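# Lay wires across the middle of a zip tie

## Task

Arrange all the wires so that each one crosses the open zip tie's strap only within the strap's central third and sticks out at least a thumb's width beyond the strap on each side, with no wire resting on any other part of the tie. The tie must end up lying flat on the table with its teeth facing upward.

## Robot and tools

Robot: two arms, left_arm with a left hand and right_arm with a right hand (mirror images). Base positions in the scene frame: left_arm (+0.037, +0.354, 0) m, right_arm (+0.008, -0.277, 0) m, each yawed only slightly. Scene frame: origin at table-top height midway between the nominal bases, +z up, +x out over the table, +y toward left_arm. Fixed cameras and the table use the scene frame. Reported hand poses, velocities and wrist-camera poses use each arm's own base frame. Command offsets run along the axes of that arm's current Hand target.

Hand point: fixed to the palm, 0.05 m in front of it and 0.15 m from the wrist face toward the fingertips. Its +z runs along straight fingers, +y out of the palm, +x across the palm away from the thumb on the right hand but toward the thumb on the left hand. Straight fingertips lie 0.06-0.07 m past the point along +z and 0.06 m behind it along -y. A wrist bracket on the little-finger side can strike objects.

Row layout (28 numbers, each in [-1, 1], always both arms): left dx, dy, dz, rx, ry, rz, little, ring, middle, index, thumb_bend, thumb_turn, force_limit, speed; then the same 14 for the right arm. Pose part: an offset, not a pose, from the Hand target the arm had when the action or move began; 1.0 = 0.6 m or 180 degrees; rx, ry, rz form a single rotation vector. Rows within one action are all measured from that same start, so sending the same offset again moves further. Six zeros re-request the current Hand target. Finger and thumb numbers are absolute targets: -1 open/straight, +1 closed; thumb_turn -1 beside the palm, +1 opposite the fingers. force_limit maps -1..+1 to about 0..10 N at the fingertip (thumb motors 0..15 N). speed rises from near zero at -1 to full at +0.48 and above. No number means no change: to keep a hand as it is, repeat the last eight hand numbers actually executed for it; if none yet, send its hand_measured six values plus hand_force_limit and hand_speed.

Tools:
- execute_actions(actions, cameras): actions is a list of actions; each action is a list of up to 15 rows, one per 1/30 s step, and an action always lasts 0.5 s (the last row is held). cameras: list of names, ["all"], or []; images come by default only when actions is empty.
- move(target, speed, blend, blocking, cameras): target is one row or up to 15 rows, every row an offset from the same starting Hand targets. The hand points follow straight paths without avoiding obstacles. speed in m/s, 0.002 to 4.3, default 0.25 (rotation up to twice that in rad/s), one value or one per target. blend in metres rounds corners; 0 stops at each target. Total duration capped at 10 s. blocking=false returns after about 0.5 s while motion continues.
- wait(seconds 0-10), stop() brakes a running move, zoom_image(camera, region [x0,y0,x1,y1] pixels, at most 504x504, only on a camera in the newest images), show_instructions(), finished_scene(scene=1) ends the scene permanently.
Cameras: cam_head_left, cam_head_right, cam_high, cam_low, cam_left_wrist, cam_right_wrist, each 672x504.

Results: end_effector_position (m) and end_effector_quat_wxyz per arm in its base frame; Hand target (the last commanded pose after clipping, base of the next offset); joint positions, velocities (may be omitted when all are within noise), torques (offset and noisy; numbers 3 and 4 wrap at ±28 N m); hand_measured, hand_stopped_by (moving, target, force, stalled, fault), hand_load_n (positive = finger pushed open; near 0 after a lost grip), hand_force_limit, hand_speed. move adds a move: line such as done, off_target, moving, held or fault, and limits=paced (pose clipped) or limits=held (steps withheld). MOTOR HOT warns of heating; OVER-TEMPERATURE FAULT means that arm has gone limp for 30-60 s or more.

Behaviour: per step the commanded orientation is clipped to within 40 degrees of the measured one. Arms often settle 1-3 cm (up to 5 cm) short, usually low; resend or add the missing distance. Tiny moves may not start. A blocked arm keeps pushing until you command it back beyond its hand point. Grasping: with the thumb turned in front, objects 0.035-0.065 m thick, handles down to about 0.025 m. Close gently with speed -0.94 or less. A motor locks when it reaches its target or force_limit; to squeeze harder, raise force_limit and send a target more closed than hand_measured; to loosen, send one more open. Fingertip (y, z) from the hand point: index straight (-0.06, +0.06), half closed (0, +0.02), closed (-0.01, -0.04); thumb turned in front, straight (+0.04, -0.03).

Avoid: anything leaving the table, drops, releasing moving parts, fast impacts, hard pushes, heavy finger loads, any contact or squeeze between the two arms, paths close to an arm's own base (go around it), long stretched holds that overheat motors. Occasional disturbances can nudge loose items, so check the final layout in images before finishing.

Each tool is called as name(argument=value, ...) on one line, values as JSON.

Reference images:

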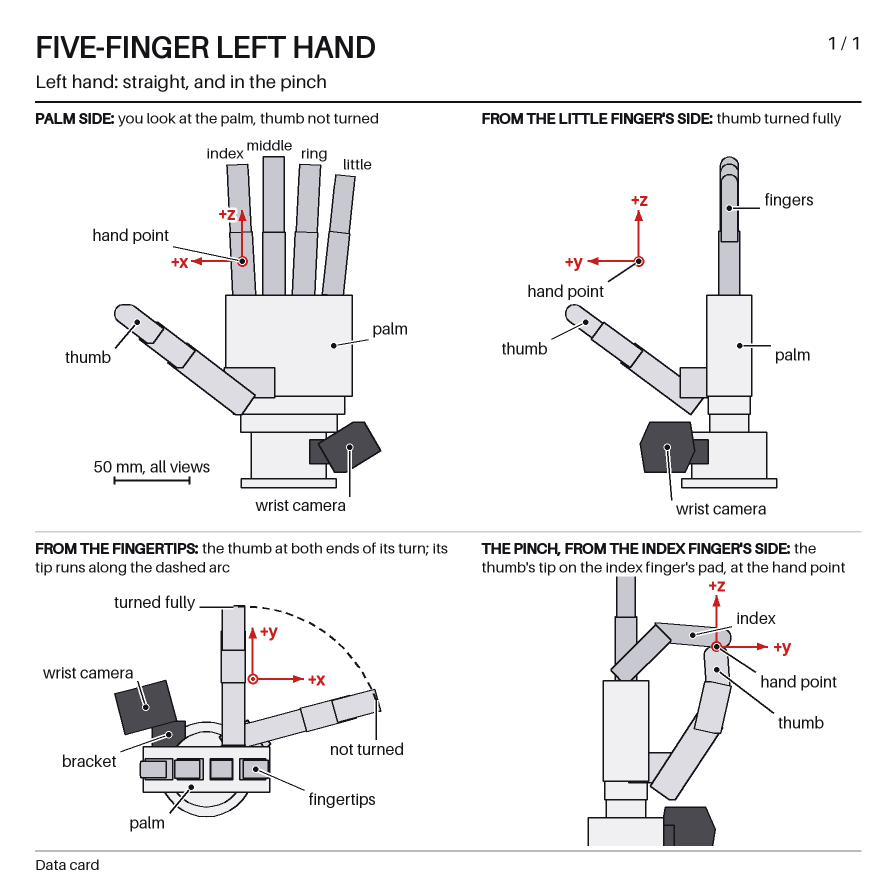

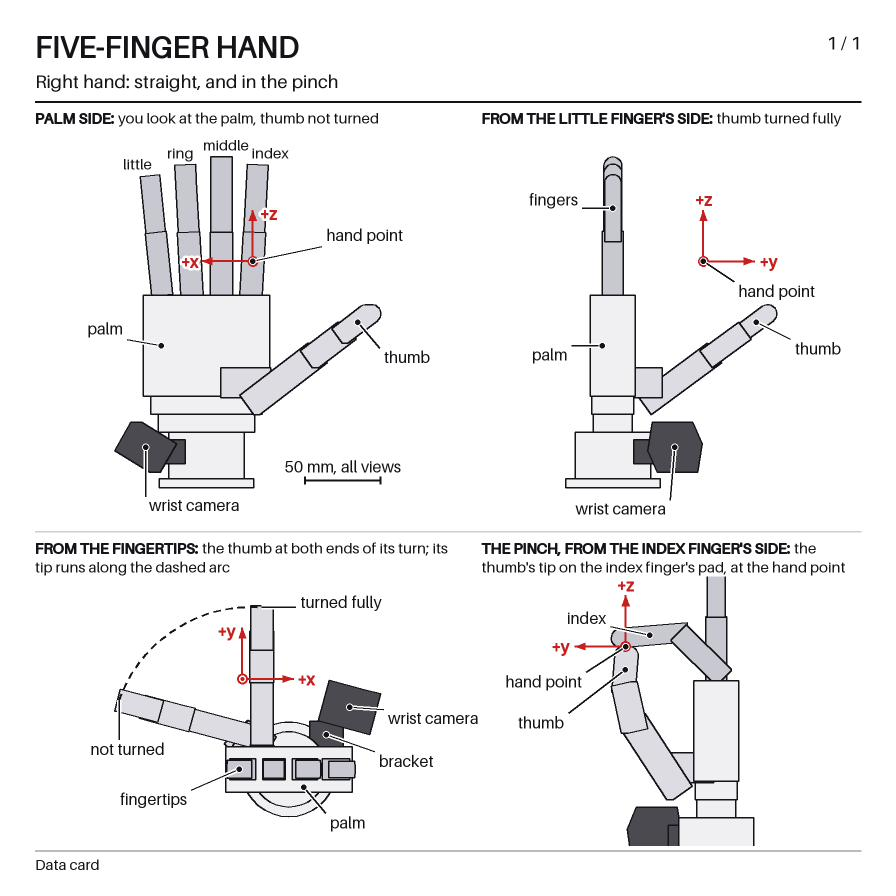

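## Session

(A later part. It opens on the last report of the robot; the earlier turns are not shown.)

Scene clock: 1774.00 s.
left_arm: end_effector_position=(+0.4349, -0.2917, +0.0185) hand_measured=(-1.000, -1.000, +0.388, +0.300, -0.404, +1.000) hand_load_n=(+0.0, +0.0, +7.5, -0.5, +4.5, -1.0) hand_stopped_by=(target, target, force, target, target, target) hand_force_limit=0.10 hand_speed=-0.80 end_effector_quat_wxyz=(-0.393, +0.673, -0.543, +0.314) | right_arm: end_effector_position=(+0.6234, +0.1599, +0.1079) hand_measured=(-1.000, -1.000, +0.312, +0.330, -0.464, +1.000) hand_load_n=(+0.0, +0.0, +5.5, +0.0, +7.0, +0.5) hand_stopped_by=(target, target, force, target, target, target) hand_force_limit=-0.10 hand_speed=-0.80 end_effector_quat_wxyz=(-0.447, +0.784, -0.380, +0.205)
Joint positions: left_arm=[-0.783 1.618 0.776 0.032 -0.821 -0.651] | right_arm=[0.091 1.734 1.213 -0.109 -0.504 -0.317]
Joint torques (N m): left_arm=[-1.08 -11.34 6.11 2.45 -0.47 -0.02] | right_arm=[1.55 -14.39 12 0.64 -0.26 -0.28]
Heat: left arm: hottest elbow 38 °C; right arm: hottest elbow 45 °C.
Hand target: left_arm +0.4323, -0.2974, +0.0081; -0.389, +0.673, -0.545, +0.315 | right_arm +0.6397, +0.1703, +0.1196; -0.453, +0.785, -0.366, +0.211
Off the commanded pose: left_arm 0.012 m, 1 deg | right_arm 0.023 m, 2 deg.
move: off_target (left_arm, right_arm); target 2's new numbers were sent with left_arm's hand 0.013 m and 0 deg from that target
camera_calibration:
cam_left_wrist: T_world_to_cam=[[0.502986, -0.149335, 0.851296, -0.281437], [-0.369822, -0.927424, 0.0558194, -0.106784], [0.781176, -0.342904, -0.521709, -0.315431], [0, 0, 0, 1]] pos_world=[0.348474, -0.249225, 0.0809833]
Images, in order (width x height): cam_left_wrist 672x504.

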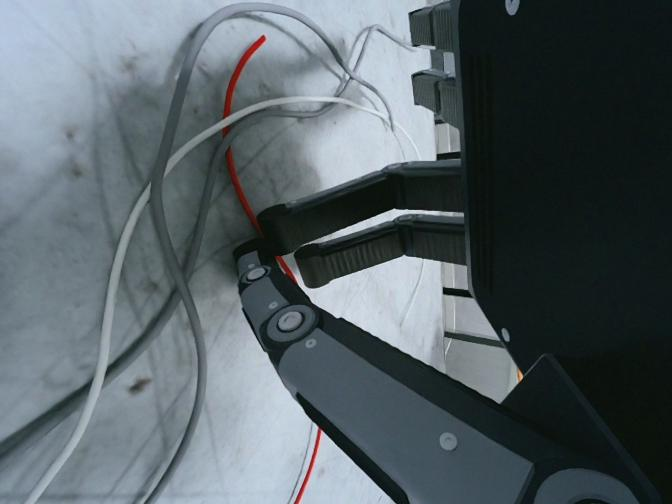

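move(target=[0.0042,-0.0922,-0.0305,0,0,0,-1,-1,0.65,0.3,-0.4,1,0.1,-0.8, 0,0,0,0,0,0,-1,-1,0.66,0.33,-0.46,1,-0.1,-0.8], speed=0.05, cameras=["cam_left_wrist","cam_low","cam_head_right"])

Scene clock: 1790.67 s.
left_arm: end_effector_position=(+0.4288, -0.2886, +0.0437) hand_measured=(-1.000, -1.000, +0.388, +0.300, -0.404, +1.000) hand_load_n=(+0.0, +0.0, +8.0, +0.0, +4.5, -0.5) hand_stopped_by=(target, target, force, target, target, target) hand_force_limit=0.10 hand_speed=-0.80 end_effector_quat_wxyz=(-0.389, +0.672, -0.555, +0.300) | right_arm: end_effector_position=(+0.6234, +0.1599, +0.1079) hand_measured=(-1.000, -1.000, +0.312, +0.330, -0.464, +1.000) hand_load_n=(+0.0, +0.0, +5.0, +0.0, +7.0, +0.5) hand_stopped_by=(target, target, force, target, target, target) hand_force_limit=-0.10 hand_speed=-0.80 end_effector_quat_wxyz=(-0.447, +0.784, -0.380, +0.205)
Joint positions: left_arm=[-0.783 1.548 0.804 -0.102 -0.808 -0.652] | right_arm=[0.091 1.734 1.213 -0.109 -0.504 -0.317]
Joint torques (N m): left_arm=[0.38 -13.86 9.48 1.37 -0.41 0.23] | right_arm=[1.73 -14.62 11.92 0.5 -0.21 -0.27]
Heat: left arm: hottest elbow 38 °C; right arm: hottest elbow 45 °C.
Hand target: left_arm +0.4443, -0.2974, +0.0653; -0.389, +0.673, -0.545, +0.315 | right_arm +0.6397, +0.1703, +0.1196; -0.453, +0.785, -0.366, +0.211
Off the commanded pose: left_arm 0.028 m, 2 deg | right_arm 0.023 m, 2 deg.
move: off_target (left_arm, right_arm)
camera_calibration:
cam_left_wrist: T_world_to_cam=[[0.528419, -0.169193, 0.831954, -0.315166], [-0.375625, -0.925401, 0.0503818, -0.104342], [0.761367, -0.339125, -0.552553, -0.285467], [0, 0, 0, 1]] pos_world=[0.344691, -0.246691, 0.109725]
Images, in order (width x height): cam_head_right 672x504, cam_low 672x504, cam_left_wrist 672x504.

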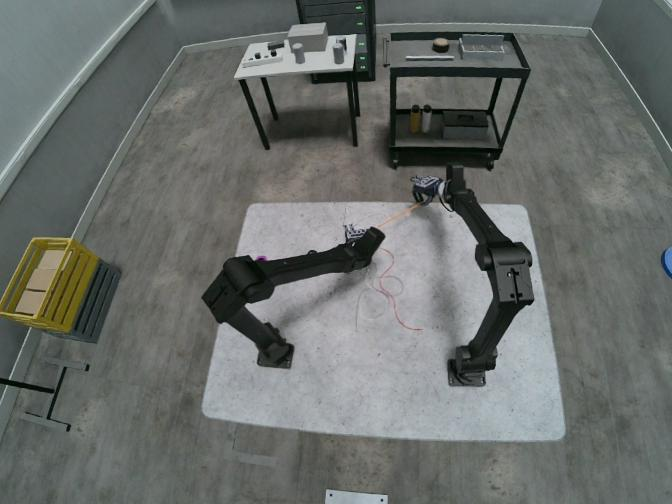

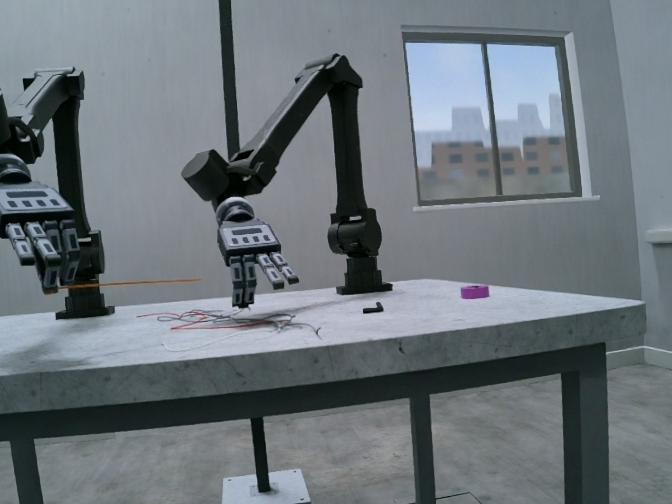

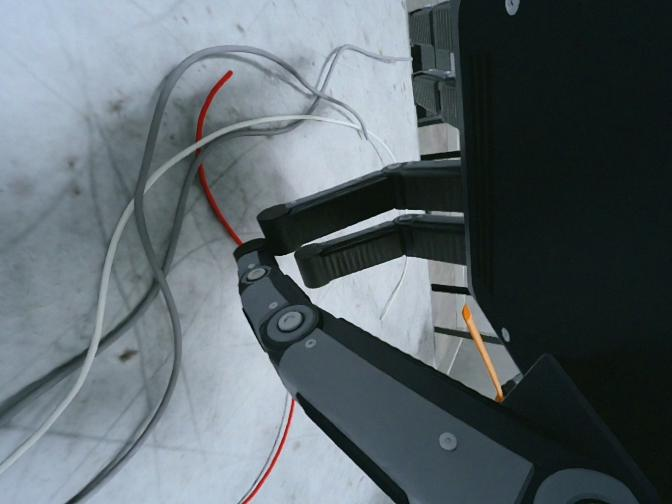

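zoom_image(camera="cam_low", region=[120, 270, 340, 360])

zoom_image(camera="cam_left_wrist", region=[130, 30, 390, 290])

Scaled by 2.291 from the camera's 672x504 image, which has a finer 960x720 frame.

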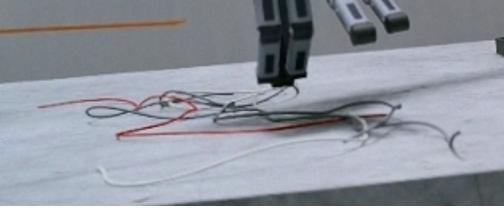

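Scaled by 1.938 from the camera's 672x504 image, which has a finer 960x720 frame.

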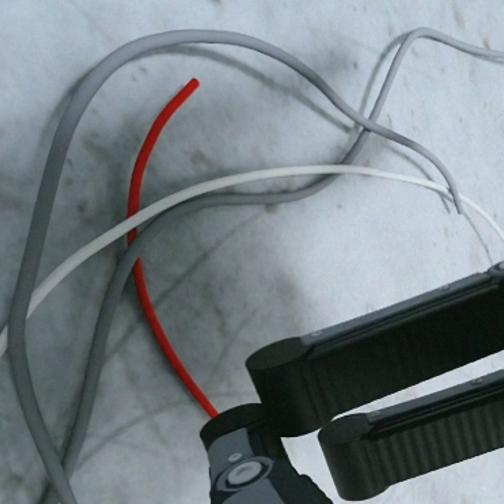

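move(target=[[0,0,0,0,0,0,-1,-1,0.25,0.25,-0.47,1,0.1,-0.5, 0,0,0,0,0,0,-1,-1,0.66,0.33,-0.46,1,-0.1,-0.8],[-0.0034,0.0590,0.0156,0,0,0,-1,-1,0.3,0.3,-0.45,1,0.1,-0.7, 0,0,0,0,0,0,-1,-1,0.66,0.33,-0.46,1,-0.1,-0.8]], speed=0.06, cameras=["cam_left_wrist"])

Scene clock: 1906.43 s.
left_arm: end_effector_position=(+0.4334, -0.2919, +0.0308) hand_measured=(-1.000, -1.000, +0.300, +0.300, -0.450, +1.000) hand_load_n=(+0.0, +0.0, +0.0, +0.0, +0.0, +0.0) hand_stopped_by=(target, target, target, target, target, target) hand_force_limit=0.10 hand_speed=-0.70 end_effector_quat_wxyz=(-0.390, +0.672, -0.548, +0.308) | right_arm: end_effector_position=(+0.6234, +0.1599, +0.1079) hand_measured=(-1.000, -1.000, +0.312, +0.330, -0.464, +1.000) hand_load_n=(+0.0, +0.0, +5.0, +0.0, +7.0, +0.5) hand_stopped_by=(target, target, force, target, target, target) hand_force_limit=-0.10 hand_speed=-0.80 end_effector_quat_wxyz=(-0.447, +0.784, -0.380, +0.205)
Joint positions: left_arm=[-0.783 1.587 0.794 -0.033 -0.813 -0.652] | right_arm=[0.091 1.734 1.213 -0.109 -0.504 -0.317]
Joint torques (N m): left_arm=[-0.79 -12.98 6.65 2.52 -0.63 0.04] | right_arm=[1.73 -14.39 11.97 0.55 -0.24 -0.32]
Heat: left arm: hottest elbow 40 °C; right arm: hottest elbow 46 °C.
Hand target: left_arm +0.4346, -0.2975, +0.0299; -0.389, +0.673, -0.545, +0.315 | right_arm +0.6397, +0.1703, +0.1196; -0.453, +0.785, -0.366, +0.211
Off the commanded pose: left_arm 0.006 m, 1 deg | right_arm 0.023 m, 2 deg.
move: off_target (right_arm)
camera_calibration:
cam_left_wrist: T_world_to_cam=[[0.514968, -0.157986, 0.842525, -0.298665], [-0.373416, -0.926056, 0.0545898, -0.106379], [0.771601, -0.342724, -0.535884, -0.303209], [0, 0, 0, 1]] pos_world=[0.348036, -0.249615, 0.0949544]
Images, in order (width x height): cam_left_wrist 672x504.

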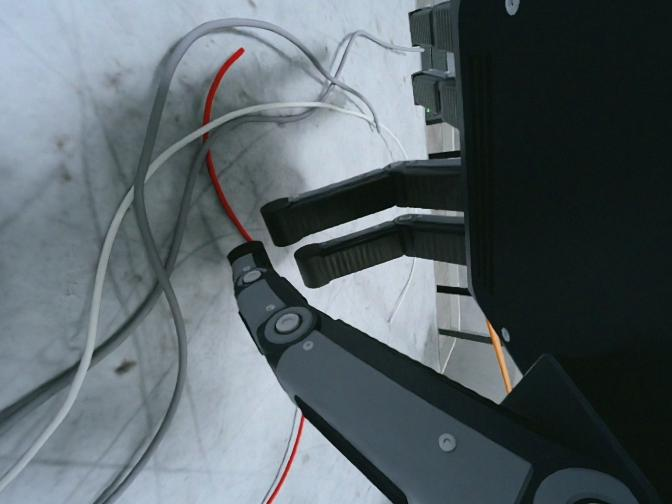

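move(target=[[0.0014,0.0213,0.0198,0,0,0,-1,-1,0.3,0.3,-0.45,1,0.1,-0.7, 0,0,0,0,0,0,-1,-1,0.66,0.33,-0.46,1,-0.1,-0.8],[0.0014,0.0458,0.0340,0,0,0,-1,-1,0.3,0.3,-0.45,1,0.1,-0.7, 0,0,0,0,0,0,-1,-1,0.66,0.33,-0.46,1,-0.1,-0.8]], speed=0.05, cameras=["cam_left_wrist"])

Scene clock: 1919.17 s.
left_arm: end_effector_position=(+0.4418, -0.2986, +0.0197) hand_measured=(-1.000, -1.000, +0.300, +0.300, -0.450, +1.000) hand_load_n=(+0.0, +0.0, +0.0, +0.0, -0.5, -4.0) hand_stopped_by=(target, target, target, target, target, target) hand_force_limit=0.10 hand_speed=-0.70 end_effector_quat_wxyz=(-0.391, +0.673, -0.534, +0.329) | right_arm: end_effector_position=(+0.6234, +0.1599, +0.1079) hand_measured=(-1.000, -1.000, +0.312, +0.330, -0.464, +1.000) hand_load_n=(+0.0, +0.0, +5.5, +0.0, +7.0, +0.5) hand_stopped_by=(target, target, force, target, target, target) hand_force_limit=-0.10 hand_speed=-0.80 end_effector_quat_wxyz=(-0.447, +0.784, -0.380, +0.205)
Joint positions: left_arm=[-0.783 1.635 0.782 0.075 -0.82 -0.651] | right_arm=[0.091 1.734 1.213 -0.109 -0.504 -0.317]
Joint torques (N m): left_arm=[-0.44 -9.58 5.87 2.7 -0.16 0.09] | right_arm=[1.55 -14.39 12.08 0.55 -0.2 -0.28]
Heat: left arm: hottest elbow 40 °C; right arm: hottest elbow 46 °C.
Hand target: left_arm +0.4385, -0.2974, -0.0042; -0.389, +0.673, -0.545, +0.315 | right_arm +0.6397, +0.1703, +0.1196; -0.453, +0.785, -0.366, +0.211
Off the commanded pose: left_arm 0.024 m, 2 deg | right_arm 0.023 m, 2 deg.
move: off_target (left_arm, right_arm)
camera_calibration:
cam_left_wrist: T_world_to_cam=[[0.482912, -0.129206, 0.866084, -0.272369], [-0.371487, -0.92587, 0.0690086, -0.109879], [0.792965, -0.355064, -0.495112, -0.331951], [0, 0, 0, 1]] pos_world=[0.353938, -0.254789, 0.0791243]
Images, in order (width x height): cam_left_wrist 672x504.

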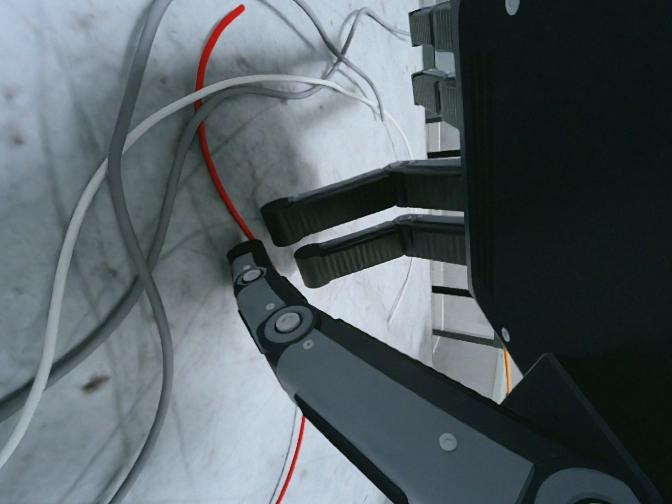

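zoom_image(camera="cam_left_wrist", region=[190, 180, 350, 340])

Scaled by 3.150 from the camera's 672x504 image, which has a finer 960x720 frame.

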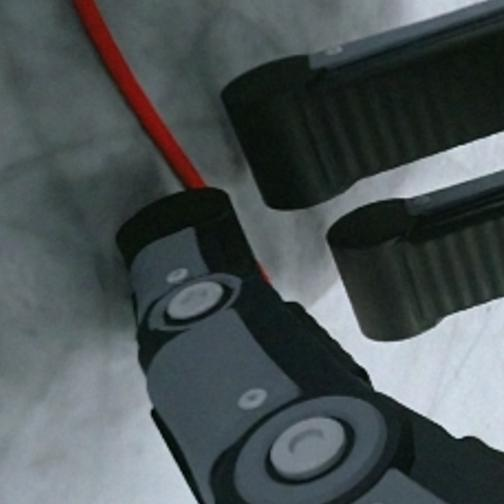

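move(target=[[-0.0035,-0.0322,-0.0375,0,0,0,-1,-1,0.3,0.3,-0.47,1,0.1,-0.7, 0,0,0,0,0,0,-1,-1,0.66,0.33,-0.46,1,-0.1,-0.8],[-0.0028,-0.0080,-0.0197,0,0,0,-1,-1,0.3,0.3,-0.45,1,0.1,-0.7, 0,0,0,0,0,0,-1,-1,0.66,0.33,-0.46,1,-0.1,-0.8]], speed=0.05, cameras=["cam_left_wrist"])

zoom_image(camera="cam_left_wrist", region=[190, 180, 350, 340])

Scene clock: 1940.03 s.
left_arm: end_effector_position=(+0.4345, -0.2923, +0.0196) hand_measured=(-1.000, -1.000, +0.300, +0.300, -0.450, +1.000) hand_load_n=(+0.0, +0.0, +0.0, +0.0, +0.0, -2.5) hand_stopped_by=(target, target, target, target, target, target) hand_force_limit=0.10 hand_speed=-0.70 end_effector_quat_wxyz=(-0.393, +0.674, -0.539, +0.318) | right_arm: end_effector_position=(+0.6234, +0.1599, +0.1079) hand_measured=(-1.000, -1.000, +0.312, +0.330, -0.464, +1.000) hand_load_n=(+0.0, +0.0, +5.5, +0.0, +7.0, +0.5) hand_stopped_by=(target, target, force, target, target, target) hand_force_limit=-0.10 hand_speed=-0.80 end_effector_quat_wxyz=(-0.447, +0.784, -0.380, +0.205)
Joint positions: left_arm=[-0.786 1.617 0.774 0.036 -0.826 -0.66] | right_arm=[0.091 1.734 1.213 -0.109 -0.504 -0.317]
Joint torques (N m): left_arm=[-0.44 -10.7 6.05 2.61 -0.36 0.01] | right_arm=[1.2 -14.8 11.97 0.57 -0.26 -0.27]
Heat: left arm: hottest elbow 39 °C; right arm: hottest elbow 46 °C.
Hand target: left_arm +0.4306, -0.2975, +0.0059; -0.389, +0.673, -0.545, +0.315 | right_arm +0.6397, +0.1703, +0.1196; -0.453, +0.785, -0.366, +0.211
Off the commanded pose: left_arm 0.015 m, 1 deg | right_arm 0.023 m, 2 deg.
move: off_target (left_arm, right_arm); target 2's new numbers were sent with left_arm's hand 0.016 m and 1 deg from that target
camera_calibration:
cam_left_wrist: T_world_to_cam=[[0.497971, -0.141206, 0.85562, -0.27784], [-0.365838, -0.928766, 0.0596398, -0.109889], [0.786249, -0.342717, -0.514157, -0.316994], [0, 0, 0, 1]] pos_world=[0.34739, -0.249933, 0.0812947]
Images, in order (width x height): cam_left_wrist 672x504.

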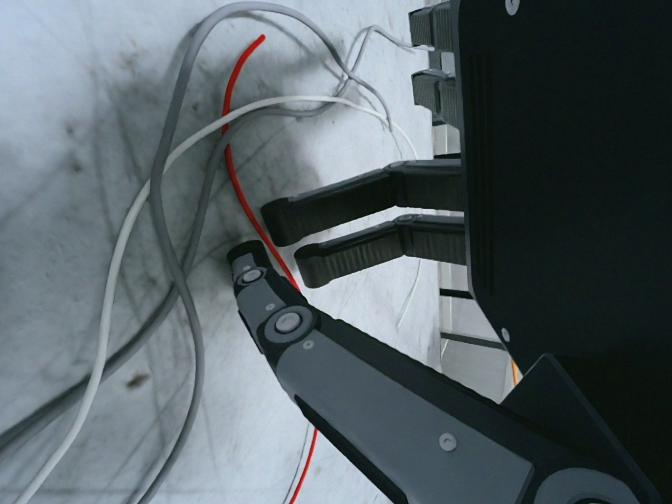

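Scaled by 3.150 from the camera's 672x504 image, which has a finer 960x720 frame.

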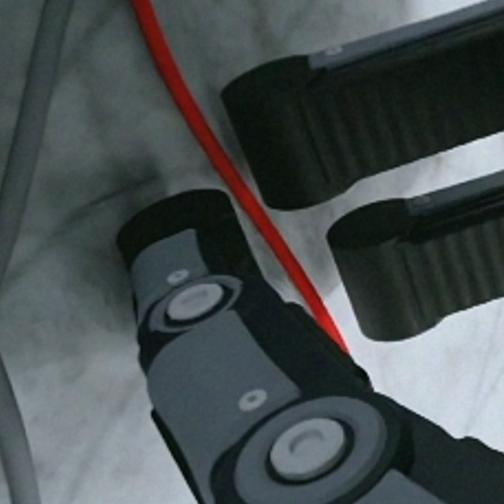

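move(target=[-0.0014,0.0112,0.0027,0,0,0,-1,-1,0.66,0.3,-0.405,1,0.2,-0.8, 0,0,0,0,0,0,-1,-1,0.66,0.33,-0.46,1,-0.1,-0.8], speed=0.05, cameras=["cam_left_wrist"])

zoom_image(camera="cam_left_wrist", region=[190, 180, 350, 340])

Scene clock: 1950.33 s.
left_arm: end_effector_position=(+0.4334, -0.2927, +0.0187) hand_measured=(-1.000, -1.000, +0.388, +0.300, -0.408, +1.000) hand_load_n=(+0.0, +0.0, +6.5, +0.0, +4.0, -2.5) hand_stopped_by=(target, target, force, target, target, target) hand_force_limit=0.20 hand_speed=-0.80 end_effector_quat_wxyz=(-0.394, +0.673, -0.537, +0.321) | right_arm: end_effector_position=(+0.6234, +0.1599, +0.1079) hand_measured=(-1.000, -1.000, +0.312, +0.330, -0.464, +1.000) hand_load_n=(+0.0, +0.0, +5.0, +0.0, +7.0, +0.0) hand_stopped_by=(target, target, force, target, target, target) hand_force_limit=-0.10 hand_speed=-0.80 end_effector_quat_wxyz=(-0.447, +0.784, -0.380, +0.205)
Joint positions: left_arm=[-0.789 1.618 0.765 0.054 -0.83 -0.66] | right_arm=[0.091 1.734 1.213 -0.109 -0.504 -0.317]
Joint torques (N m): left_arm=[-0.97 -10.4 5.91 2.62 -0.28 0.01] | right_arm=[1.67 -14.27 11.95 0.57 -0.27 -0.32]
Heat: left arm: hottest elbow 38 °C; right arm: hottest elbow 46 °C.
Hand target: left_arm +0.4285, -0.2970, -0.0006; -0.389, +0.673, -0.545, +0.315 | right_arm +0.6397, +0.1703, +0.1196; -0.453, +0.785, -0.366, +0.211
Off the commanded pose: left_arm 0.020 m, 1 deg | right_arm 0.023 m, 2 deg.
move: off_target (left_arm, right_arm)
camera_calibration:
cam_left_wrist: T_world_to_cam=[[0.491103, -0.138088, 0.860087, -0.272657], [-0.366948, -0.928273, 0.0604896, -0.110019], [0.790042, -0.345314, -0.506549, -0.319325], [0, 0, 0, 1]] pos_world=[0.345812, -0.250046, 0.0794102]
Images, in order (width x height): cam_left_wrist 672x504.

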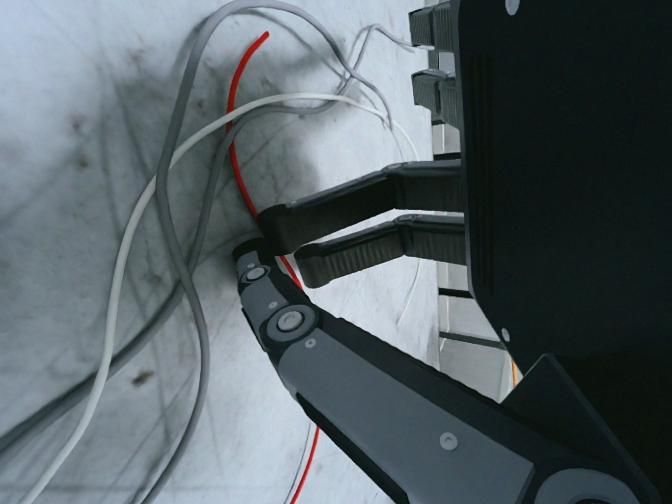

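Scaled by 3.150 from the camera's 672x504 image, which has a finer 960x720 frame.

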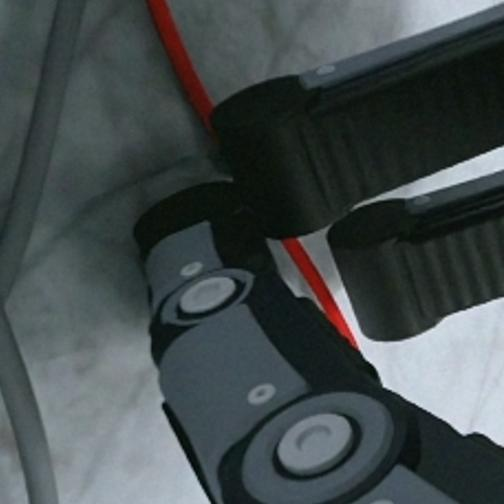

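move(target=[[0.0,-0.02,-0.015,0,0,0,-1,-1,0.2,0.2,-0.5,1,0.2,-0.6, 0,0,0,0,0,0,-1,-1,0.66,0.33,-0.46,1,-0.1,-0.8],[0.0,-0.12,-0.12,0,0,0,-1,-1,-0.2,-0.2,-0.6,1,0.2,-0.4, 0,0,0,0,0,0,-1,-1,0.66,0.33,-0.46,1,-0.1,-0.8]], speed=0.1, cameras=["cam_left_wrist"])

Scene clock: 1985.63 s.
left_arm: end_effector_position=(+0.3942, -0.2844, +0.0766) hand_measured=(-1.000, -1.000, -0.200, -0.200, -0.600, +1.000) hand_load_n=(-0.5, +0.0, +0.0, +0.0, +0.0, +0.0) hand_stopped_by=(target, target, target, target, target, target) hand_force_limit=0.20 hand_speed=-0.40 end_effector_quat_wxyz=(-0.394, +0.671, -0.555, +0.294) | right_arm: end_effector_position=(+0.6234, +0.1599, +0.1079) hand_measured=(-1.000, -1.000, +0.312, +0.330, -0.464, +1.000) hand_load_n=(+0.0, +0.0, +5.0, +0.0, +7.0, +0.0) hand_stopped_by=(target, target, force, target, target, target) hand_force_limit=-0.10 hand_speed=-0.80 end_effector_quat_wxyz=(-0.447, +0.784, -0.380, +0.205)
Joint positions: left_arm=[-0.843 1.425 0.79 -0.274 -0.857 -0.72] | right_arm=[0.091 1.734 1.213 -0.109 -0.504 -0.317]
Joint torques (N m): left_arm=[-1.61 -12.34 10.07 1.31 -0.73 0.01] | right_arm=[1.55 -14.68 11.96 0.59 -0.29 -0.28]
Heat: left arm: hottest elbow 37 °C; right arm: hottest elbow 47 °C.
Hand target: left_arm +0.4026, -0.3025, +0.0976; -0.389, +0.673, -0.545, +0.315 | right_arm +0.6397, +0.1703, +0.1196; -0.453, +0.785, -0.366, +0.211
Off the commanded pose: left_arm 0.029 m, 3 deg | right_arm 0.023 m, 2 deg.
move: off_target (left_arm, right_arm); target 2's new numbers were sent with left_arm's hand 0.029 m and 3 deg from that target
camera_calibration:
cam_left_wrist: T_world_to_cam=[[0.532182, -0.17847, 0.827605, -0.327355], [-0.3699, -0.928307, 0.0376742, -0.11725], [0.761549, -0.326181, -0.560045, -0.235359], [0, 0, 0, 1]] pos_world=[0.310079, -0.244037, 0.143526]
Images, in order (width x height): cam_left_wrist 672x504.

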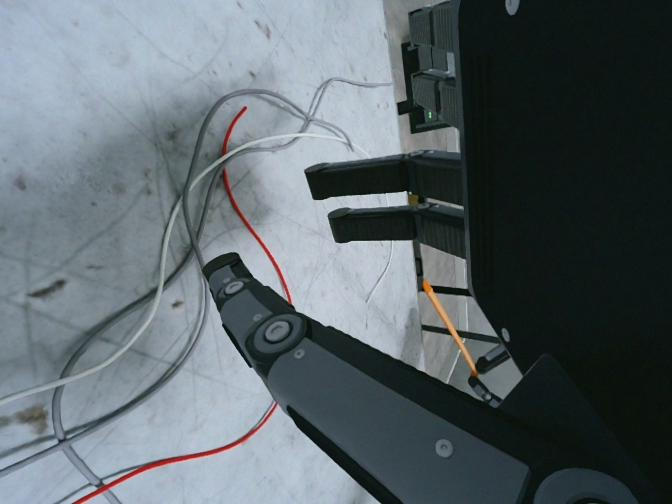

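zoom_image(camera="cam_left_wrist", region=[0, 244, 300, 504])

zoom_image(camera="cam_left_wrist", region=[130, 60, 400, 290])

Scaled by 1.680 from the camera's 672x504 image, which has a finer 960x720 frame.

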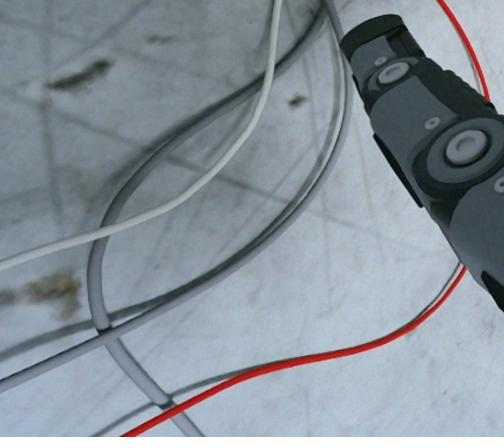

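Scaled by 1.867 from the camera's 672x504 image, which has a finer 960x720 frame.

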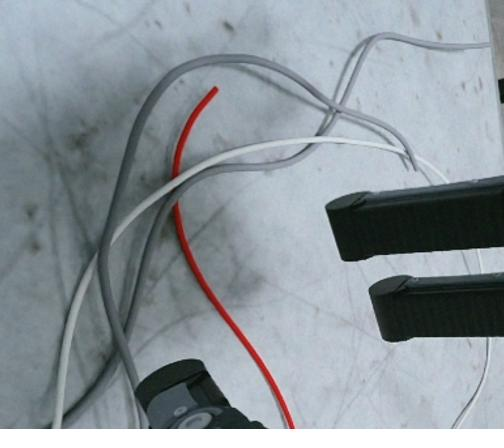

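move(target=[0.0015,0.0739,0.0974,0,0,0,-1,-1,0.3,0.3,-0.46,1,0.2,-0.4, 0,0,0,0,0,0,-1,-1,0.66,0.33,-0.46,1,-0.1,-0.8], speed=0.1, cameras=["cam_left_wrist"])

Scene clock: 2064.90 s.
left_arm: end_effector_position=(+0.4257, -0.3004, +0.0313) hand_measured=(-1.000, -1.000, +0.300, +0.300, -0.460, +1.000) hand_load_n=(+0.0, +0.0, +0.0, +0.0, +0.5, +0.0) hand_stopped_by=(target, target, target, target, target, target) hand_force_limit=0.20 hand_speed=-0.40 end_effector_quat_wxyz=(-0.387, +0.673, -0.546, +0.315) | right_arm: end_effector_position=(+0.6234, +0.1599, +0.1079) hand_measured=(-1.000, -1.000, +0.312, +0.330, -0.464, +1.000) hand_load_n=(+0.0, +0.0, +5.0, +0.0, +7.0, +0.5) hand_stopped_by=(target, target, force, target, target, target) hand_force_limit=-0.10 hand_speed=-0.80 end_effector_quat_wxyz=(-0.447, +0.784, -0.380, +0.205)
Joint positions: left_arm=[-0.808 1.584 0.79 -0.038 -0.824 -0.68] | right_arm=[0.091 1.734 1.213 -0.109 -0.504 -0.317]
Joint torques (N m): left_arm=[0.79 -12.92 6.43 2.48 -0.46 0.26] | right_arm=[1.61 -14.15 11.99 0.51 -0.22 -0.29]
Heat: left arm: hottest elbow 44 °C; right arm: hottest elbow 47 °C.
Hand target: left_arm +0.4306, -0.2975, +0.0301; -0.389, +0.673, -0.545, +0.315 | right_arm +0.6397, +0.1703, +0.1196; -0.453, +0.785, -0.366, +0.211
Off the commanded pose: left_arm 0.006 m, 0 deg | right_arm 0.023 m, 2 deg.
move: off_target (right_arm)
camera_calibration:
cam_left_wrist: T_world_to_cam=[[0.509413, -0.148428, 0.847624, -0.291302], [-0.377261, -0.923826, 0.0649581, -0.115091], [0.773416, -0.352866, -0.526606, -0.304079], [0, 0, 0, 1]] pos_world=[0.340154, -0.256861, 0.0942608]
Images, in order (width x height): cam_left_wrist 672x504.

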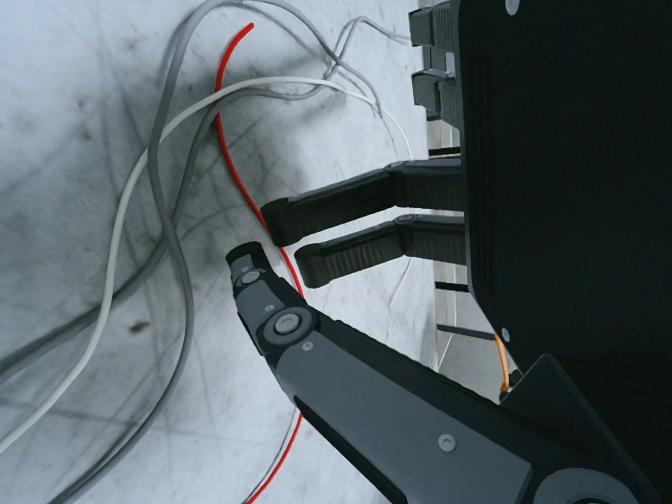

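move(target=[0.0028,-0.0007,0.0146,0,0,0,-1,-1,0.3,0.3,-0.47,1,0.2,-0.4, 0,0,0,0,0,0,-1,-1,0.66,0.33,-0.46,1,-0.1,-0.8], speed=0.06, cameras=["cam_left_wrist"])

Scene clock: 2074.43 s.
left_arm: end_effector_position=(+0.4302, -0.2977, +0.0257) hand_measured=(-1.000, -1.000, +0.300, +0.300, -0.470, +1.000) hand_load_n=(+0.0, +0.0, +0.0, +0.0, +0.0, +0.0) hand_stopped_by=(target, target, target, target, target, target) hand_force_limit=0.20 hand_speed=-0.40 end_effector_quat_wxyz=(-0.387, +0.672, -0.548, +0.313) | right_arm: end_effector_position=(+0.6234, +0.1599, +0.1079) hand_measured=(-1.000, -1.000, +0.312, +0.330, -0.464, +1.000) hand_load_n=(+0.0, +0.0, +5.0, +0.0, +7.0, +0.5) hand_stopped_by=(target, target, force, target, target, target) hand_force_limit=-0.10 hand_speed=-0.80 end_effector_quat_wxyz=(-0.447, +0.784, -0.380, +0.205)
Joint positions: left_arm=[-0.795 1.6 0.79 -0.017 -0.814 -0.665] | right_arm=[0.091 1.734 1.213 -0.109 -0.504 -0.317]
Joint torques (N m): left_arm=[0.62 -12.69 7.15 2.48 -0.42 0.22] | right_arm=[1.38 -14.15 11.9 0.49 -0.24 -0.27]
Heat: left arm: hottest elbow 42 °C; right arm: hottest elbow 47 °C.
Hand target: left_arm +0.4387, -0.2974, +0.0260; -0.389, +0.673, -0.545, +0.315 | right_arm +0.6397, +0.1703, +0.1196; -0.453, +0.785, -0.366, +0.211
Off the commanded pose: left_arm 0.008 m, 0 deg | right_arm 0.023 m, 2 deg.
move: off_target (right_arm)
camera_calibration:
cam_left_wrist: T_world_to_cam=[[0.512123, -0.151854, 0.845382, -0.290649], [-0.377924, -0.923689, 0.0630222, -0.110199], [0.7713, -0.351766, -0.530432, -0.308238], [0, 0, 0, 1]] pos_world=[0.344945, -0.254353, 0.0891551]
Images, in order (width x height): cam_left_wrist 672x504.

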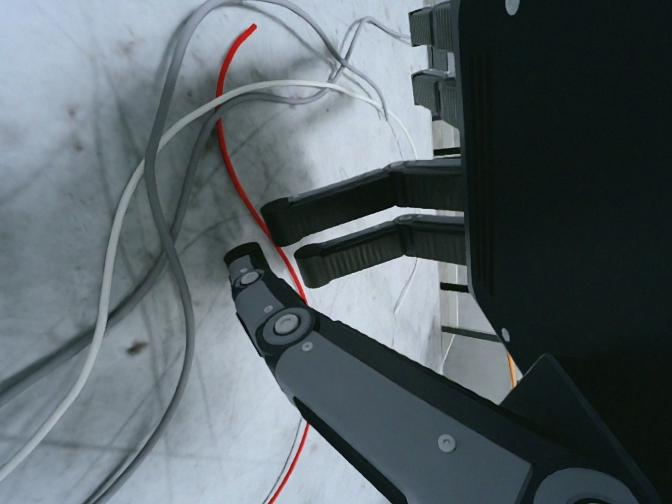

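move(target=[-0.0125,-0.0057,0.0162,0,-0.0385,-0.0222,-1,-1,0.3,0.3,-0.46,1,0.2,-0.4, 0,0,0,0,0,0,-1,-1,0.66,0.33,-0.46,1,-0.1,-0.8], speed=0.06, cameras=["cam_left_wrist"])

Scene clock: 2086.50 s.
left_arm: end_effector_position=(+0.4328, -0.2820, +0.0197) hand_measured=(-1.000, -1.000, +0.300, +0.300, -0.460, +1.000) hand_load_n=(+0.0, +0.0, +0.0, +0.0, +0.0, -0.5) hand_stopped_by=(target, target, target, target, target, target) hand_force_limit=0.20 hand_speed=-0.40 end_effector_quat_wxyz=(-0.410, +0.702, -0.508, +0.283) | right_arm: end_effector_position=(+0.6234, +0.1599, +0.1079) hand_measured=(-1.000, -1.000, +0.312, +0.330, -0.464, +1.000) hand_load_n=(+0.0, +0.0, +5.5, +0.0, +7.0, +0.5) hand_stopped_by=(target, target, force, target, target, target) hand_force_limit=-0.10 hand_speed=-0.80 end_effector_quat_wxyz=(-0.447, +0.784, -0.380, +0.205)
Joint positions: left_arm=[-0.795 1.627 0.824 -0.14 -0.901 -0.801] | right_arm=[0.091 1.734 1.213 -0.109 -0.504 -0.317]
Joint torques (N m): left_arm=[0.56 -11.87 8.91 1.26 -0.68 -0.04] | right_arm=[1.79 -14.56 12.04 0.64 -0.25 -0.3]
Heat: left arm: hottest elbow 42 °C; right arm: hottest elbow 47 °C.
Hand target: left_arm +0.4470, -0.2880, +0.0241; -0.410, +0.709, -0.497, +0.287 | right_arm +0.6397, +0.1703, +0.1196; -0.453, +0.785, -0.366, +0.211
Off the commanded pose: left_arm 0.016 m, 2 deg | right_arm 0.023 m, 2 deg.
move: off_target (left_arm, right_arm)
camera_calibration:
cam_left_wrist: T_world_to_cam=[[0.529245, -0.101133, 0.84242, -0.277625], [-0.261137, -0.964092, 0.0483178, -0.155925], [0.807284, -0.245559, -0.53665, -0.293394], [0, 0, 0, 1]] pos_world=[0.343066, -0.250449, 0.0839611]
Images, in order (width x height): cam_left_wrist 672x504.

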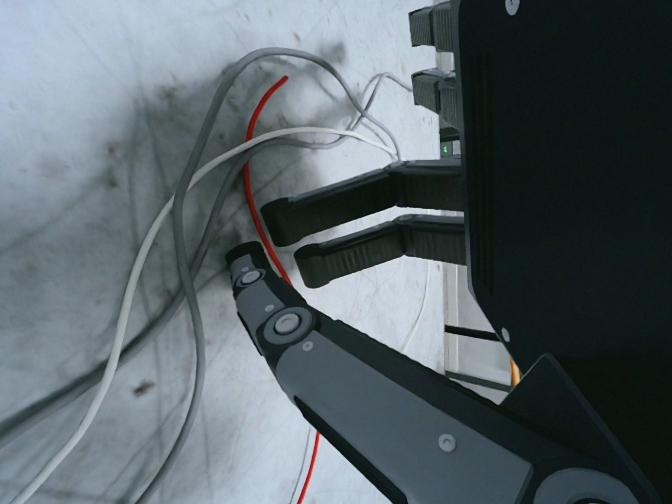

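zoom_image(camera="cam_left_wrist", region=[200, 160, 340, 300])

Scaled by 3.600 from the camera's 672x504 image, which has a finer 960x720 frame.

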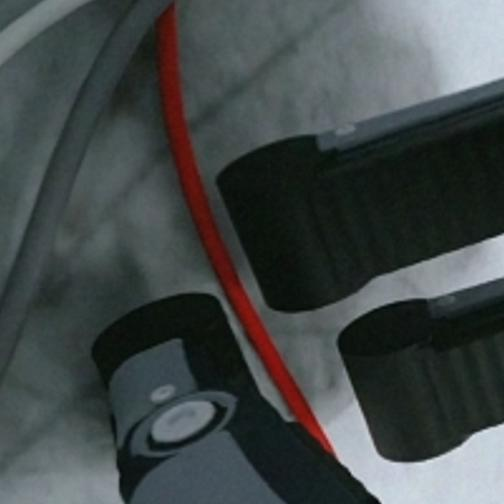

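move(target=[-0.0103,0.0401,-0.0094,0,0,0,-1,-1,0.33,0.3,-0.44,1,0.2,-0.7, 0,0,0,0,0,0,-1,-1,0.66,0.33,-0.46,1,-0.1,-0.8], speed=0.05, cameras=["cam_left_wrist"])

zoom_image(camera="cam_left_wrist", region=[200, 160, 340, 300])

Scene clock: 2100.40 s.
left_arm: end_effector_position=(+0.4331, -0.2825, +0.0196) hand_measured=(-1.000, -1.000, +0.330, +0.300, -0.440, +1.000) hand_load_n=(-0.5, +0.0, +0.0, +0.0, -0.5, -2.0) hand_stopped_by=(target, target, target, target, target, target) hand_force_limit=0.20 hand_speed=-0.70 end_effector_quat_wxyz=(-0.415, +0.707, -0.495, +0.288) | right_arm: end_effector_position=(+0.6234, +0.1599, +0.1079) hand_measured=(-1.000, -1.000, +0.312, +0.330, -0.464, +1.000) hand_load_n=(-0.5, +0.0, +5.0, +0.0, +7.0, +0.5) hand_stopped_by=(target, target, force, target, target, target) hand_force_limit=-0.10 hand_speed=-0.80 end_effector_quat_wxyz=(-0.447, +0.784, -0.380, +0.205)
Joint positions: left_arm=[-0.802 1.633 0.824 -0.14 -0.923 -0.835] | right_arm=[0.091 1.734 1.213 -0.109 -0.504 -0.317]
Joint torques (N m): left_arm=[-1.14 -11.46 6.08 2.32 -0.51 -0.1] | right_arm=[1.44 -14.39 12.08 0.54 -0.26 -0.29]
Heat: left arm: hottest elbow 41 °C; right arm: hottest elbow 47 °C.
Hand target: left_arm +0.4291, -0.2880, +0.0062; -0.410, +0.709, -0.497, +0.287 | right_arm +0.6397, +0.1703, +0.1196; -0.453, +0.785, -0.366, +0.211
Off the commanded pose: left_arm 0.015 m, 1 deg | right_arm 0.023 m, 2 deg.
move: off_target (left_arm, right_arm)
camera_calibration:
cam_left_wrist: T_world_to_cam=[[0.515578, -0.0805623, 0.853047, -0.266127], [-0.240073, -0.969276, 0.0535599, -0.167094], [0.822523, -0.232407, -0.519079, -0.297019], [0, 0, 0, 1]] pos_world=[0.341399, -0.252429, 0.0817919]
Images, in order (width x height): cam_left_wrist 672x504.

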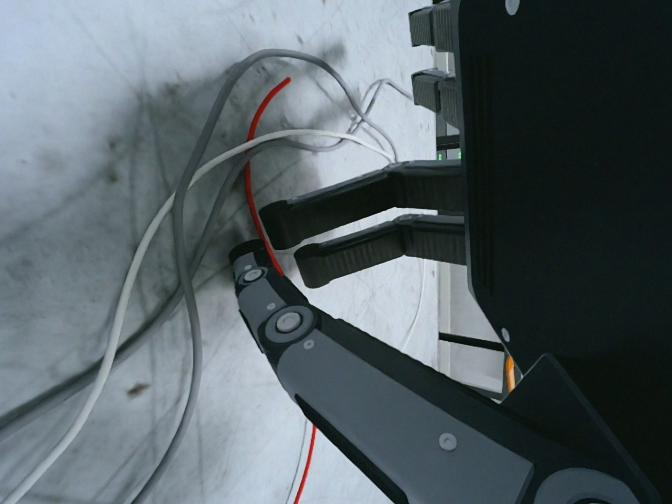

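Scaled by 3.600 from the camera's 672x504 image, which has a finer 960x720 frame.

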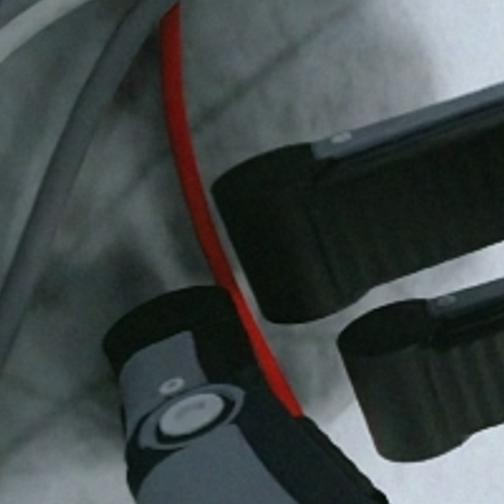

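move(target=[-0.0,0.0100,0.002,0,0,0,-1,-1,0.35,0.35,-0.43,1,0.2,-0.7, 0,0,0,0,0,0,-1,-1,0.66,0.33,-0.46,1,-0.1,-0.8], speed=0.05, cameras=["cam_left_wrist"])

zoom_image(camera="cam_left_wrist", region=[200, 160, 340, 300])

Scene clock: 2113.90 s.
left_arm: end_effector_position=(+0.4327, -0.2827, +0.0191) hand_measured=(-1.000, -1.000, +0.350, +0.350, -0.430, +1.000) hand_load_n=(+0.0, +0.0, +0.0, +0.0, -1.0, -3.0) hand_stopped_by=(target, target, target, target, target, target) hand_force_limit=0.20 hand_speed=-0.70 end_effector_quat_wxyz=(-0.416, +0.707, -0.492, +0.290) | right_arm: end_effector_position=(+0.6234, +0.1599, +0.1079) hand_measured=(-1.000, -1.000, +0.312, +0.330, -0.464, +1.000) hand_load_n=(+0.0, +0.0, +5.0, +0.0, +7.0, +0.5) hand_stopped_by=(target, target, force, target, target, target) hand_force_limit=-0.10 hand_speed=-0.80 end_effector_quat_wxyz=(-0.447, +0.784, -0.380, +0.205)
Joint positions: left_arm=[-0.805 1.635 0.82 -0.132 -0.93 -0.84] | right_arm=[0.091 1.734 1.213 -0.109 -0.504 -0.317]
Joint torques (N m): left_arm=[-1.9 -10.29 5.94 2.37 -0.31 -0.12] | right_arm=[1.79 -13.98 11.99 0.62 -0.25 -0.3]
Heat: left arm: hottest elbow 40 °C; right arm: hottest elbow 47 °C.
Hand target: left_arm +0.4272, -0.2885, +0.0003; -0.410, +0.709, -0.497, +0.287 | right_arm +0.6397, +0.1703, +0.1196; -0.453, +0.785, -0.366, +0.211
Off the commanded pose: left_arm 0.020 m, 1 deg | right_arm 0.023 m, 2 deg.
move: off_target (left_arm, right_arm)
camera_calibration:
cam_left_wrist: T_world_to_cam=[[0.509497, -0.0769808, 0.857022, -0.261978], [-0.23717, -0.969973, 0.0538706, -0.168745], [0.827141, -0.230707, -0.512456, -0.298572], [0, 0, 0, 1]] pos_world=[0.340417, -0.252728, 0.0806059]
Images, in order (width x height): cam_left_wrist 672x504.

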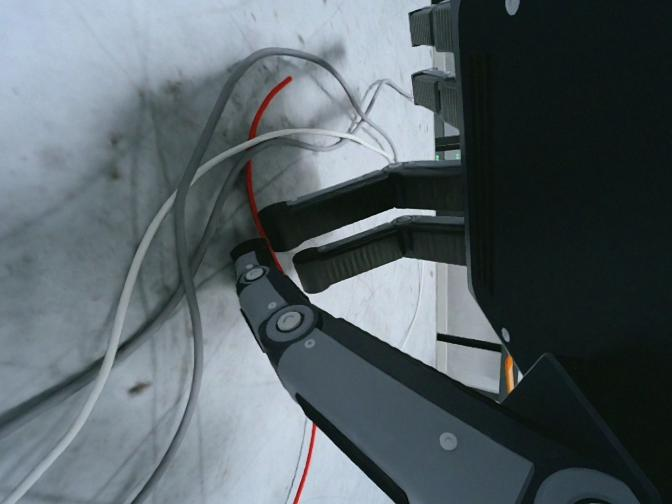

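Scaled by 3.600 from the camera's 672x504 image, which has a finer 960x720 frame.

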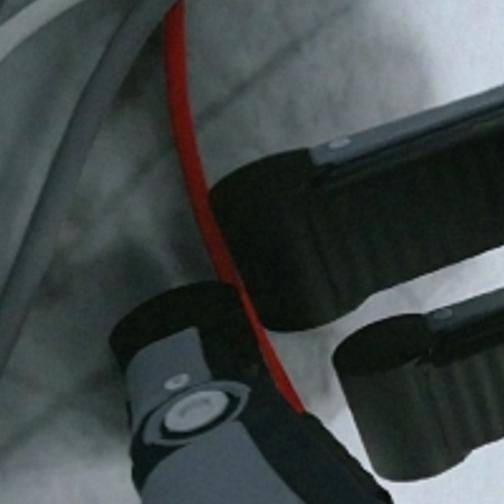

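move(target=[[-0.0017,0.0197,0.0059,0,0,0,-1,-1,0.35,0.35,-0.43,1,0.2,-0.7, 0,0,0,0,0,0,-1,-1,0.66,0.33,-0.46,1,-0.1,-0.8],[-0.0017,0.0197,0.0059,0,0,0,-1,-1,0.65,0.65,-0.405,1,-0.3,-0.85, 0,0,0,0,0,0,-1,-1,0.66,0.33,-0.46,1,-0.1,-0.8]], speed=0.05, cameras=["cam_left_wrist"])

zoom_image(camera="cam_left_wrist", region=[200, 160, 340, 300])

Scene clock: 2123.50 s.
left_arm: end_effector_position=(+0.4315, -0.2835, +0.0184) hand_measured=(-1.000, -1.000, +0.388, +0.650, -0.408, +1.000) hand_load_n=(+0.0, +0.0, +8.5, +0.0, +2.0, -5.5) hand_stopped_by=(target, target, force, target, target, target) hand_force_limit=-0.30 hand_speed=-0.85 end_effector_quat_wxyz=(-0.420, +0.706, -0.487, +0.297) | right_arm: end_effector_position=(+0.6234, +0.1599, +0.1079) hand_measured=(-1.000, -1.000, +0.312, +0.330, -0.464, +1.000) hand_load_n=(-0.5, +0.0, +5.5, +0.0, +7.0, +0.0) hand_stopped_by=(target, target, force, target, target, target) hand_force_limit=-0.10 hand_speed=-0.80 end_effector_quat_wxyz=(-0.447, +0.784, -0.380, +0.205)
Joint positions: left_arm=[-0.813 1.638 0.808 -0.104 -0.945 -0.842] | right_arm=[0.091 1.734 1.213 -0.109 -0.504 -0.317]
Joint torques (N m): left_arm=[-1.26 -8.64 5.64 2.54 0.11 -0.21] | right_arm=[1.44 -13.98 11.96 0.43 -0.25 -0.31]
Heat: left arm: hottest elbow 39 °C; right arm: hottest elbow 47 °C.
Hand target: left_arm +0.4241, -0.2886, -0.0118; -0.410, +0.709, -0.497, +0.287 | right_arm +0.6397, +0.1703, +0.1196; -0.453, +0.785, -0.366, +0.211
Off the commanded pose: left_arm 0.031 m, 2 deg | right_arm 0.023 m, 2 deg.
move: off_target (left_arm, right_arm); target 2's new numbers were sent with left_arm's hand 0.032 m and 2 deg from that target
camera_calibration:
cam_left_wrist: T_world_to_cam=[[0.494009, -0.0736921, 0.866328, -0.2533], [-0.236543, -0.970209, 0.0523562, -0.170098], [0.836662, -0.230789, -0.496723, -0.302592], [0, 0, 0, 1]] pos_world=[0.338064, -0.253532, 0.0780425]
Images, in order (width x height): cam_left_wrist 672x504.

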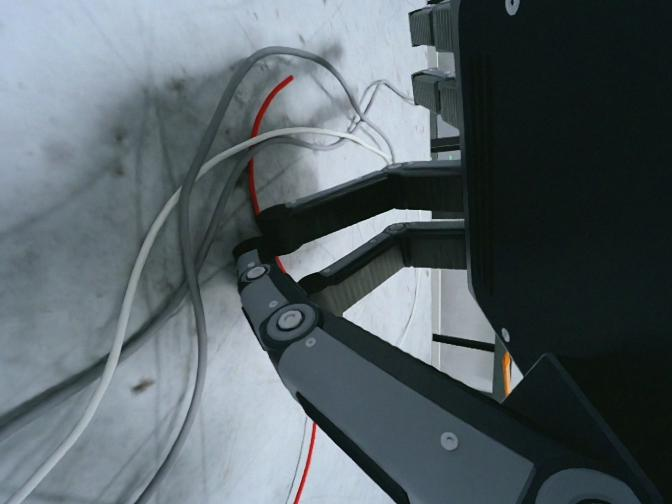

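Scaled by 3.600 from the camera's 672x504 image, which has a finer 960x720 frame.

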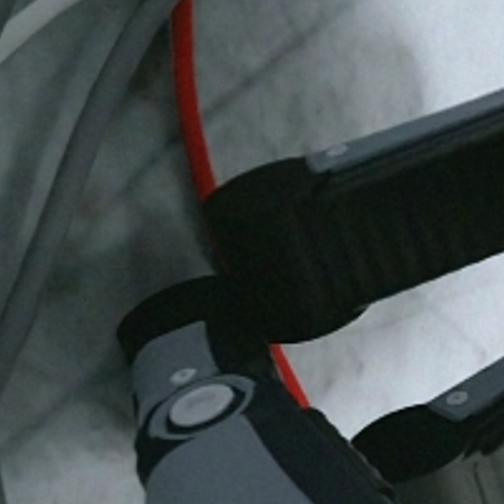

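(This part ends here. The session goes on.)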